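# Index the turntable one hole clockwise and reseat the plunger

## Task

Rotate the turntable forward by exactly one hole position, turning clockwise as viewed from overhead. The plunger's pin must end fully seated in that new hole. The fixture must finish standing upright on the deck, with neither gripper touching it.

## Robot and tools

Robot: two 6-joint arms, left_arm and right_arm, each with a parallel two-finger gripper and a wrist camera. Cameras: cam_head_left, cam_head_right, cam_left_wrist, cam_right_wrist, each 896x504.

Frames: the scene frame has its origin at table-top height, midway between the nominal arm bases. +x points out over the table, +z is up, and left_arm sits on the +y side. Camera image sides do not match the arm names. Calibrated bases: left_arm at (+0.025, +0.326, +0.031) m, quat_wxyz (+1.000, 0, 0, +0.003). right_arm at (-0.004, -0.268, +0.031) m, quat_wxyz (+1.000, 0, 0, -0.018). Each arm's hand pose, velocities and targets, and its wrist camera pose, are given in that arm's own base frame. Head cameras and the table use the scene frame. Printed hand positions may be off by a few cm, more at long reach. The gripper's fingers point along its +z and open along its y. end_effector_position is the point between the pads, about 1 cm behind the tips.

Row layout (used by every moving command): one flat list of 14 numbers covering both arms, even if only one moves. First left_arm: waist, shoulder, elbow, wrist roll, wrist yaw, wrist pitch, then opening. Then the same 7 for right_arm. Joint values are absolute target angles in radians, the same kind of values shown under Joint positions, not offsets. Ranges: waist -2.618 to 3.054, shoulder 0.000 to 3.142, elbow 0.000 to 3.142, wrist roll -2.094 to 2.094, wrist yaw -1.571 to 1.571, wrist pitch -1.571 to 1.571. The true ends may differ by up to 0.059 rad. A target more than 0.059 rad past a stated end, and farther out than the current angle, gets the call refused. Targets beyond the real end are clipped, and the result may say "joint sent to its limit"; its absence proves nothing. Opening is an absolute command from -1 (closed) to +1 (fully open, 0.094 m pad gap). A 0 is a real command, so to leave a gripper alone resend its current value from Tool commands.

Tools:
- execute_actions(actions, cameras): actions is a list of actions; each action is a table of 1 to 15 rows, one row per 1/30 s step. Missing rows repeat the last one up to 15 steps, so one action lasts 0.5 s. An empty list just reports state. Its result also lists joint positions at some steps.
- move(target, speed, blend, opening_speed, blocking, cameras): target is one 14-number row or a list of up to 15 rows, all sharing at most 10 s. All joints of both arms travel in sync, so hands follow curves. speed is the peak rad/s of the joint with the longest way to go (0.01 to 12.57, default 0.5), one number or one per target. blend in rad rounds corners at intermediate targets. opening_speed (0.2 or more, per second on the -1..+1 scale) ramps the fingers. blocking=false returns after about 0.5 s while the move continues; a new move replaces it. No collision avoidance. Result adds a "move:" line: done, off_target (resting with a joint over 0.035 rad from target), moving, held or fault, plus limits=held if steps were withheld. done does not mean contact is absent.
- wait(seconds 0 to 10): lets time run with last commands held.
- stop(): brakes the running move; it needs braking distance.
- zoom_image(camera, region [x0,y0,x1,y1] pixels, up to 504x504): closer look at the latest image of that camera.
- read_manual(section): licence text only.
- finished_scene(scene): ends scene 1 or 2 for good; the goal must hold without the robot.

Result lines: Joint positions and Joint velocities list each arm's joints in row order, then pad gap (m). Joint targets shows what the joints are currently driven toward; resend it to hold still. grip_measured is the opening on the command scale; empty it can read up to 2.7 mm wide. Joint torques include arm weight, have offsets and noise, positive means toward larger angle, and joints 1 to 3 wrap at ±28 N m. "joint command not followed" means the clearance check altered steps. "within noise" means the arm is still.

Motion limits: each joint target is kept within 0.339 rad (waist, shoulder, elbow) or 2.2 rad (wrists) of the measured angle per step, and targets that would shift the hand over 200 mm are scaled back. Tiny turns may not start. Unfinished motion must be commanded again.

Gripping: fingers go to where grip_measured equals the command. Once about 0.05 below the first-touch reading (0.11 for small or round parts), full force applies (about 50 to 64 N per pad). Close slowly on fragile items. Release by commanding well above grip_measured.

Avoid: dropping or releasing moving parts, fast impacts, pressing far past contact, arms hitting or gripping each other, pushing anything off the table, and long stretched or loaded holds, which heat motors (MOTOR HOT at 75 °C, fault fold at 90 °C, collapse at 100 °C). Camera cables touching the fixture count as touching. Thinking time lets the simulation run. Scene 1 is practice; in scene 2 aim for a quick, smooth solution.

Each tool is called as name(argument=value, ...) on one line, values as JSON.

## Session

execute_actions(actions=[], cameras=["cam_head_left"])

zoom_image(camera="cam_head_left", region=[370, 240, 530, 380])

Scene clock: 0.00 s.
left_arm: end_effector_position=(+0.3789, +0.0005, +0.1416) grip_measured=+1.000 end_effector_quat_wxyz=(+0.682, -0.014, +0.730, +0.047) | right_arm: end_effector_position=(+0.3580, -0.0478, +0.1413) grip_measured=+1.000 end_effector_quat_wxyz=(+0.679, +0.114, +0.720, -0.089)
Joint names: [waist, shoulder, elbow, wrist roll, wrist yaw, wrist pitch]
Joint positions: left_arm=[-0.079 1.56 0.222 0.039 -0.166 1.272 0.094] | right_arm=[0.009 1.506 0.165 0.047 0.296 1.275 0.094]
Joint velocities: within noise
Joint torques (N m): no reading
Heat: left arm: 33 °C; right arm: 29 °C.
Joint targets: left_arm=[-0.079 1.557 0.226 0.038 -0.166 1.267] | right_arm=[0.009 1.502 0.170 0.046 0.296 1.270]
Tool commands: left_gripper/opening=+1.0 right_gripper/opening=+1.0
Images, in order (width x height): cam_head_left 896x504.

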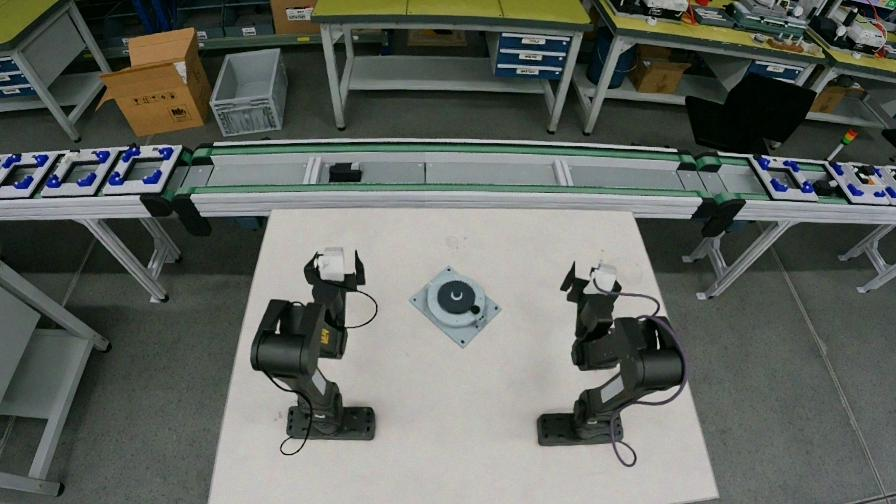

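Scaled by 3.150 from the camera's 896x504 image, which has a finer 1280x720 frame.

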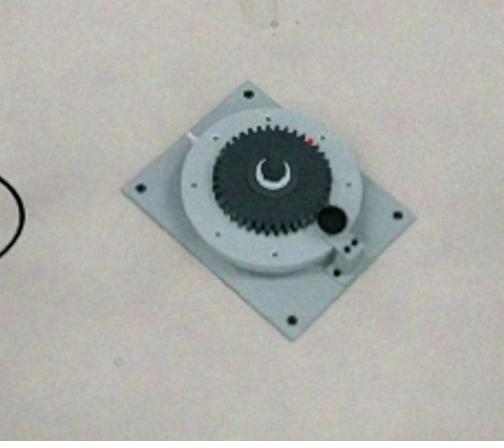

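move(target=[[-0.3, 1.7, 1.5, -0.5, 0, -0.8, 0.0, 0.4, 1.55, 0.25, 0.045, 0.1, 1.05, 0.2], [-0.740, 2.335, 2.166, -1.012, 0.01, -1.408, 0.0, 0.658, 1.636, 0.366, 0.045, -0.01, 0.866, 0.2]], speed=1.0, blend=0.15, cameras=["cam_left_wrist", "cam_right_wrist"])

zoom_image(camera="cam_left_wrist", region=[300, 220, 620, 460])

Scene clock: 30.43 s.
left_arm: end_effector_position=(+0.3309, -0.3074, +0.0788) grip_measured=+0.001 end_effector_quat_wxyz=(-0.006, -0.127, +0.992, -0.006) | right_arm: end_effector_position=(+0.3106, +0.2382, +0.0692) grip_measured=+0.202 end_effector_quat_wxyz=(+0.520, -0.248, +0.795, +0.190)
Joint names: [waist, shoulder, elbow, wrist roll, wrist yaw, wrist pitch]
Joint positions: left_arm=[-0.745 2.319 2.139 -1 0.016 -1.389 0.047] | right_arm=[0.651 1.621 0.347 0.047 -0.002 0.875 0.056]
Joint velocities: within noise
Joint torques (N m): left_arm=[0.32 -11.96 7.3 -0.11 -0.06 0.2] | right_arm=[0.65 -4.36 7.82 0.02 -0.1 1.66]
Heat: left arm: 34 °C; right arm: 31 °C.
Joint targets: left_arm=[-0.740 2.335 2.166 -1.012 0.010 -1.408] | right_arm=[0.658 1.636 0.366 0.045 -0.010 0.866]
move: done
Images, in order (width x height): cam_left_wrist 896x504, cam_right_wrist 896x504.

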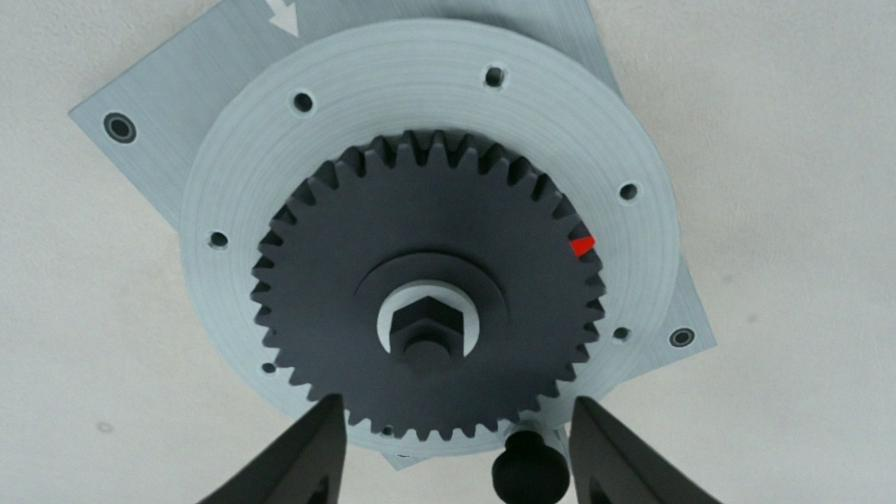

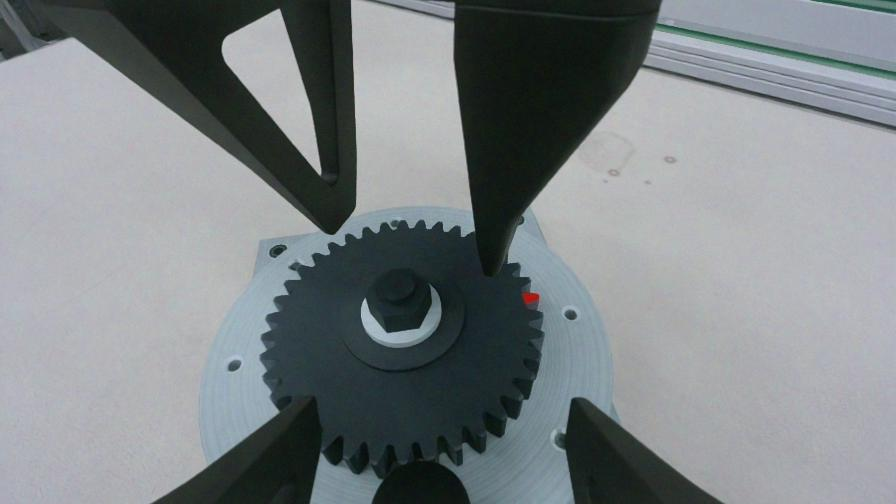

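Scaled by 1.575 from the camera's 896x504 image, which has a finer 1280x720 frame.

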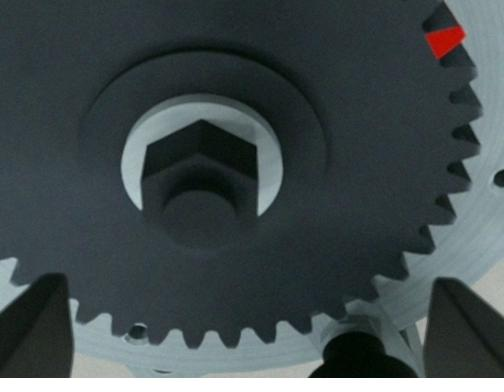

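move(target=[-0.734, 2.240, 2.018, -1.012, 0.01, -1.306, 0.0, 0.676, 1.887, 0.277, 0.045, -0.01, 1.192, 0.2], speed=0.5, cameras=["cam_left_wrist", "cam_right_wrist"])

Scene clock: 64.07 s.
left_arm: end_effector_position=(+0.3275, -0.3020, +0.0712) grip_measured=+0.001 end_effector_quat_wxyz=(-0.003, -0.130, +0.991, -0.009) | right_arm: end_effector_position=(+0.2994, +0.2360, +0.0248) grip_measured=+0.202 end_effector_quat_wxyz=(+0.512, -0.255, +0.798, +0.191)
Joint names: [waist, shoulder, elbow, wrist roll, wrist yaw, wrist pitch]
Joint positions: left_arm=[-0.741 2.276 2.035 -1.001 0.016 -1.321 0.047] | right_arm=[0.664 1.869 0.283 0.046 -0.002 1.171 0.056]
Joint velocities: within noise
Joint torques (N m): left_arm=[0.51 -16.65 3.88 -0.11 -0.06 0.59] | right_arm=[1.13 -4.83 3.55 -0.01 -0.09 1.92]
Heat: left arm: 37 °C; right arm: 31 °C.
Joint targets: left_arm=[-0.734 2.240 2.018 -1.012 0.010 -1.306] | right_arm=[0.676 1.887 0.277 0.045 -0.010 1.192]
move: off_target (left_arm); left_arm: the shoulder is farthest, 0.036 rad from its target
Images, in order (width x height): cam_left_wrist 896x504, cam_right_wrist 896x504.

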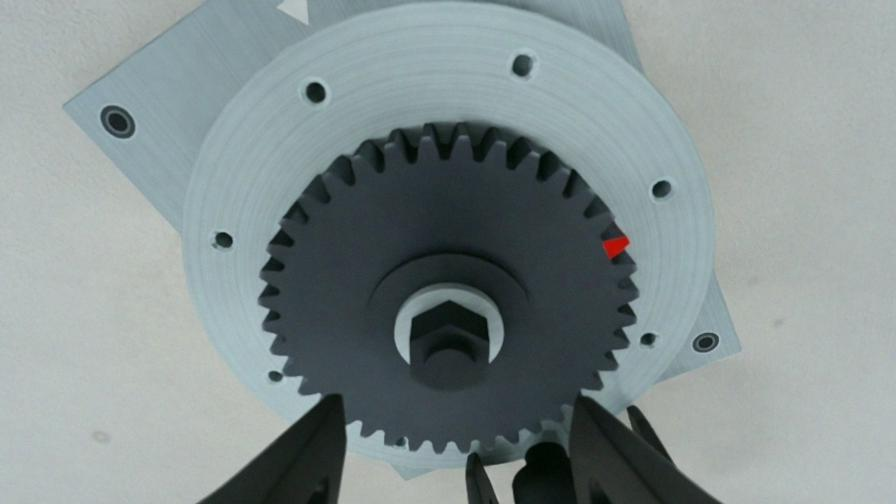

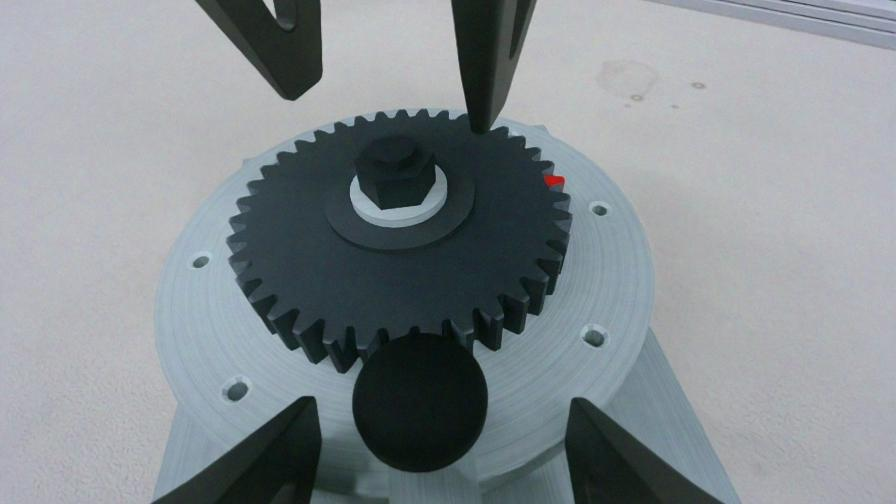

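move(target=[[-0.730, 2.240, 1.923, -1.012, 0.01, -1.214, 0.0, 0.690, 1.887, 0.308, 0.045, -0.01, 1.192, 0.2], [-0.730, 2.240, 1.923, -1.012, 0.01, -1.214, -0.85, 0.690, 1.887, 0.308, 0.045, -0.01, 1.192, -0.65]], speed=0.4, opening_speed=0.6, cameras=["cam_left_wrist", "cam_right_wrist"])

Scene clock: 92.53 s.
left_arm: end_effector_position=(+0.3274, -0.2996, +0.0469) grip_measured=-0.629 end_effector_quat_wxyz=(-0.004, -0.132, +0.991, -0.008) | right_arm: end_effector_position=(+0.3007, +0.2424, +0.0300) grip_measured=-0.485 end_effector_quat_wxyz=(+0.520, -0.257, +0.792, +0.193)
Joint names: [waist, shoulder, elbow, wrist roll, wrist yaw, wrist pitch]
Joint positions: left_arm=[-0.737 2.275 1.938 -1.002 0.016 -1.225 0.017] | right_arm=[0.681 1.869 0.296 0.046 0.011 1.179 0.024]
Joint velocities: within noise
Joint torques (N m): left_arm=[0.51 -16.53 4.1 -0.11 -0.05 0.55] | right_arm=[0.8 -4.81 5.39 0.02 -0.24 1.84]
Heat: left arm: 45 °C; right arm: 32 °C.
Joint targets: left_arm=[-0.730 2.240 1.923 -1.012 0.010 -1.214] | right_arm=[0.690 1.887 0.308 0.045 -0.010 1.192]
move: done
Images, in order (width x height): cam_left_wrist 896x504, cam_right_wrist 896x504.

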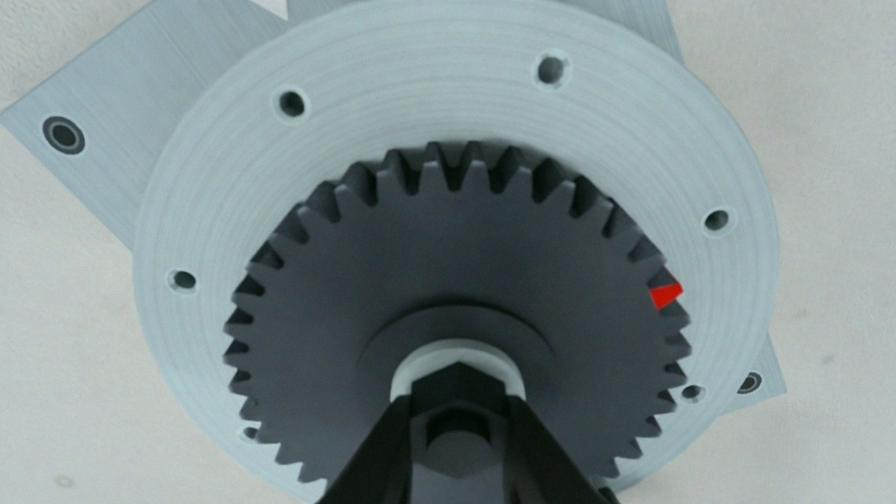

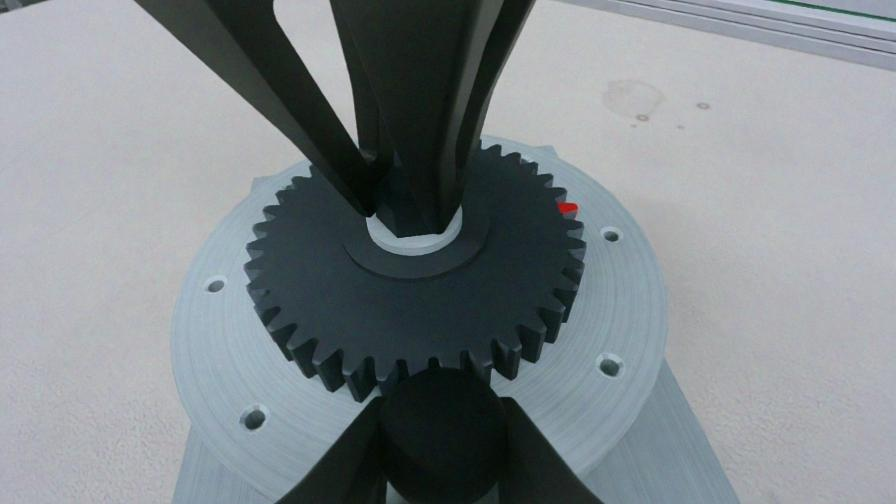

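move(target=[[-0.730, 2.240, 1.923, -1.012, 0.01, -1.214, -0.85, 0.690, 1.687, 0.308, 0.045, -0.01, 1.432, -0.75], [-0.730, 2.240, 1.923, -0.198, 0.01, -1.214, -0.85, 0.690, 1.687, 0.308, 0.045, -0.01, 1.432, -0.75], [-0.730, 2.240, 1.923, -0.198, 0.01, -1.214, -0.85, 0.690, 1.687, 0.308, 0.045, -0.01, 1.432, -0.75], [-0.730, 2.240, 1.923, -0.198, 0.01, -1.214, -0.85, 0.690, 1.895, 0.308, 0.045, -0.01, 1.17, -0.75], [-0.730, 2.240, 1.923, -0.198, 0.01, -1.214, -0.85, 0.690, 1.895, 0.308, 0.045, -0.01, 1.17, -0.15], [-0.730, 2.240, 1.923, -0.198, 0.01, -1.214, -0.85, 0.690, 1.2, 0.1, 0.045, -0.01, 0.65, -0.1]], speed=0.6, opening_speed=0.8, cameras=["cam_left_wrist", "cam_right_wrist"])

zoom_image(camera="cam_right_wrist", region=[320, 200, 580, 400])

Scene clock: 121.97 s.
left_arm: end_effector_position=(+0.3263, -0.2993, +0.0469) grip_measured=-0.630 end_effector_quat_wxyz=(-0.003, +0.262, +0.965, -0.009) | right_arm: end_effector_position=(+0.2442, +0.1997, +0.0660) grip_measured=-0.102 end_effector_quat_wxyz=(+0.497, -0.265, +0.804, +0.190)
Joint names: [waist, shoulder, elbow, wrist roll, wrist yaw, wrist pitch]
Joint positions: left_arm=[-0.737 2.275 1.938 -0.207 0.019 -1.23 0.017] | right_arm=[0.681 1.216 0.109 0.046 -0.003 0.657 0.042]
Joint velocities: within noise
Joint torques (N m): left_arm=[0.53 -16.49 4.08 0.11 -0.09 0.6] | right_arm=[0.81 -3.63 6.06 0.01 -0.09 1.65]
Heat: left arm: 45 °C; right arm: 37 °C.
Joint targets: left_arm=[-0.730 2.240 1.923 -0.198 0.010 -1.214] | right_arm=[0.690 1.200 0.100 0.045 -0.010 0.650]
move: done
Images, in order (width x height): cam_left_wrist 896x504, cam_right_wrist 896x504.

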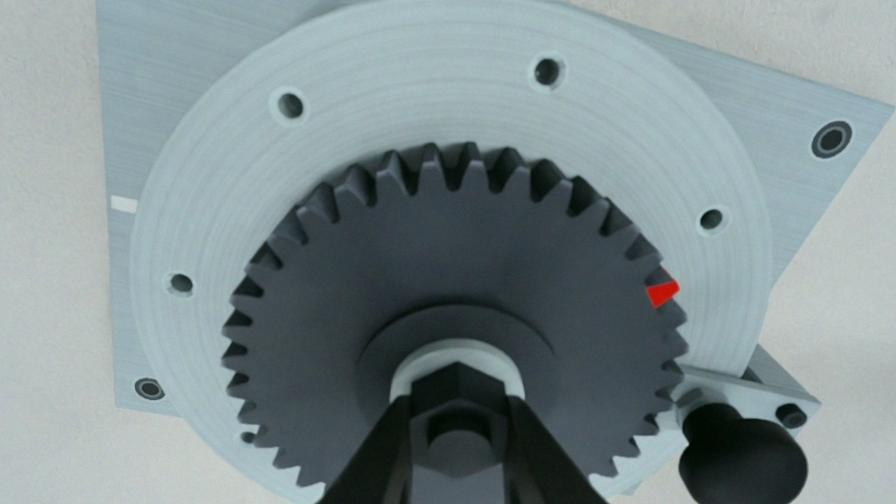

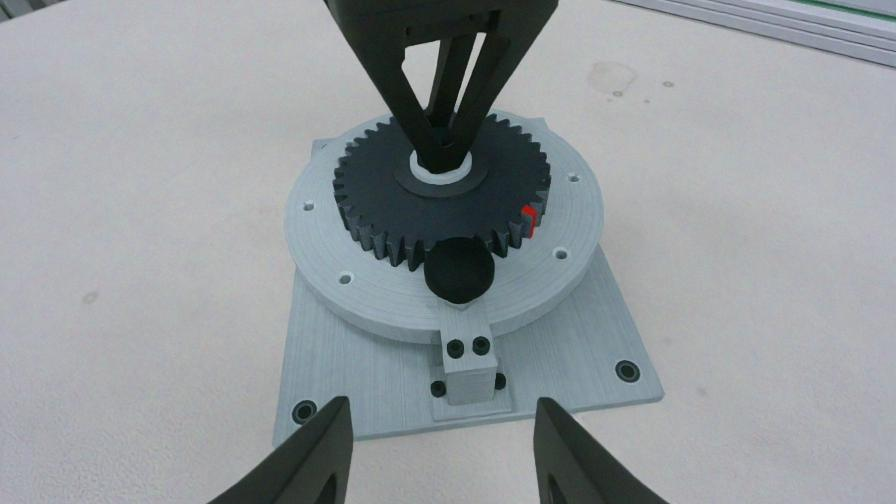

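Scaled by 1.938 from the camera's 896x504 image, which has a finer 1280x720 frame.

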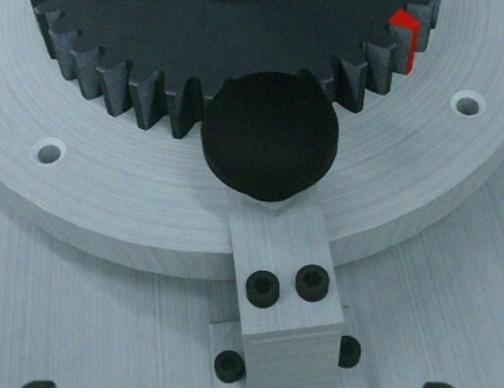

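zoom_image(camera="cam_right_wrist", region=[400, 220, 520, 370])

Scaled by 3.360 from the camera's 896x504 image, which has a finer 1280x720 frame.

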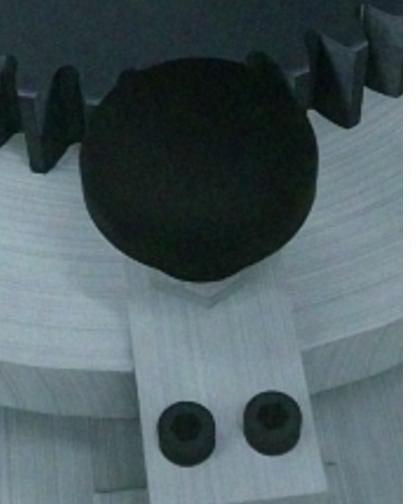

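move(target=[[-0.730, 2.240, 1.923, -0.205, 0.01, -1.214, 0.2, 0.690, 1.2, 0.1, 0.045, -0.01, 0.65, -0.1], [-0.730, 2.240, 2.07, -0.205, 0.01, -1.37, 0.2, 0.690, 1.2, 0.1, 0.045, -0.01, 0.65, -0.1], [-0.730, 2.220, 2.26, -0.205, 0.01, -1.52, 0.2, 0.690, 1.2, 0.1, 0.045, -0.01, 0.65, -0.1], [-0.25, 1.8, 1.9, -0.1, 0, -1.25, 0.2, 0.5, 1.2, 0.1, 0.045, -0.01, 0.65, -0.1]], speed=0.7, opening_speed=0.9, cameras=["cam_head_left", "cam_right_wrist"])

zoom_image(camera="cam_head_left", region=[370, 240, 530, 380])

zoom_image(camera="cam_right_wrist", region=[160, 180, 420, 400])

Scene clock: 155.07 s.
left_arm: end_effector_position=(+0.4078, -0.1003, +0.2297) grip_measured=+0.199 end_effector_quat_wxyz=(+0.197, +0.065, +0.978, -0.035) | right_arm: end_effector_position=(+0.2745, +0.1552, +0.0658) grip_measured=-0.102 end_effector_quat_wxyz=(+0.511, -0.195, +0.824, +0.148)
Joint names: [waist, shoulder, elbow, wrist roll, wrist yaw, wrist pitch]
Joint positions: left_arm=[-0.244 1.818 1.916 -0.111 0 -1.265 0.056] | right_arm=[0.509 1.216 0.109 0.046 -0.005 0.656 0.042]
Joint velocities: within noise
Joint torques (N m): left_arm=[-0.59 -10.97 4.25 0.11 -0.02 1.37] | right_arm=[-0.94 -3.6 6.02 0 -0.08 1.65]
Heat: left arm: 46 °C; right arm: 34 °C.
Joint targets: left_arm=[-0.250 1.800 1.900 -0.100 0.000 -1.250] | right_arm=[0.500 1.200 0.100 0.045 -0.010 0.650]
move: done
Images, in order (width x height): cam_head_left 896x504, cam_right_wrist 896x504.

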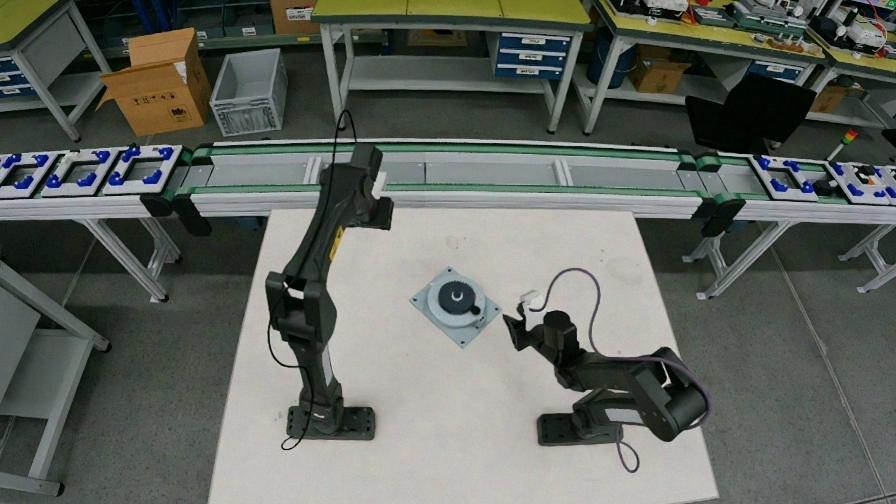

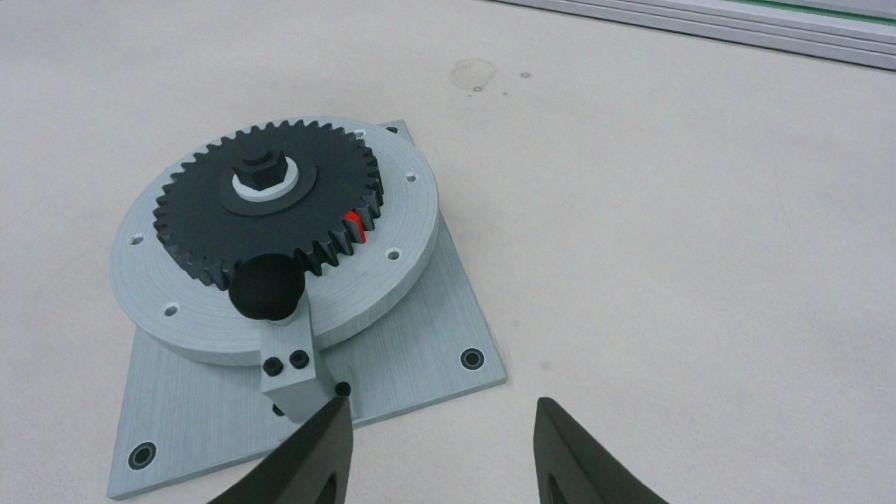

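Scaled by 3.150 from the camera's 896x504 image, which has a finer 1280x720 frame.

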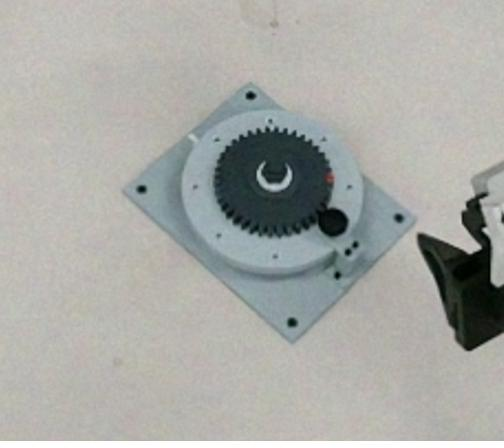

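Scaled by 1.938 from the camera's 896x504 image, which has a finer 1280x720 frame.

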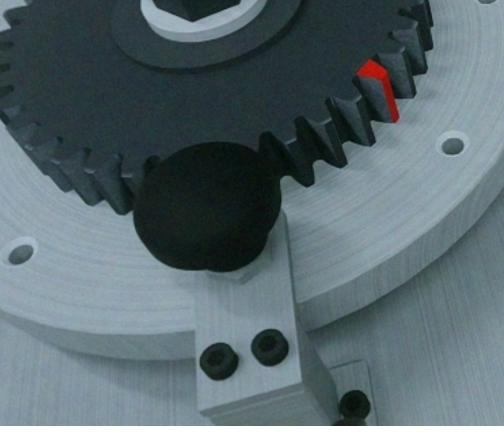

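finished_scene(scene=2)

The scene is finished: the task was done.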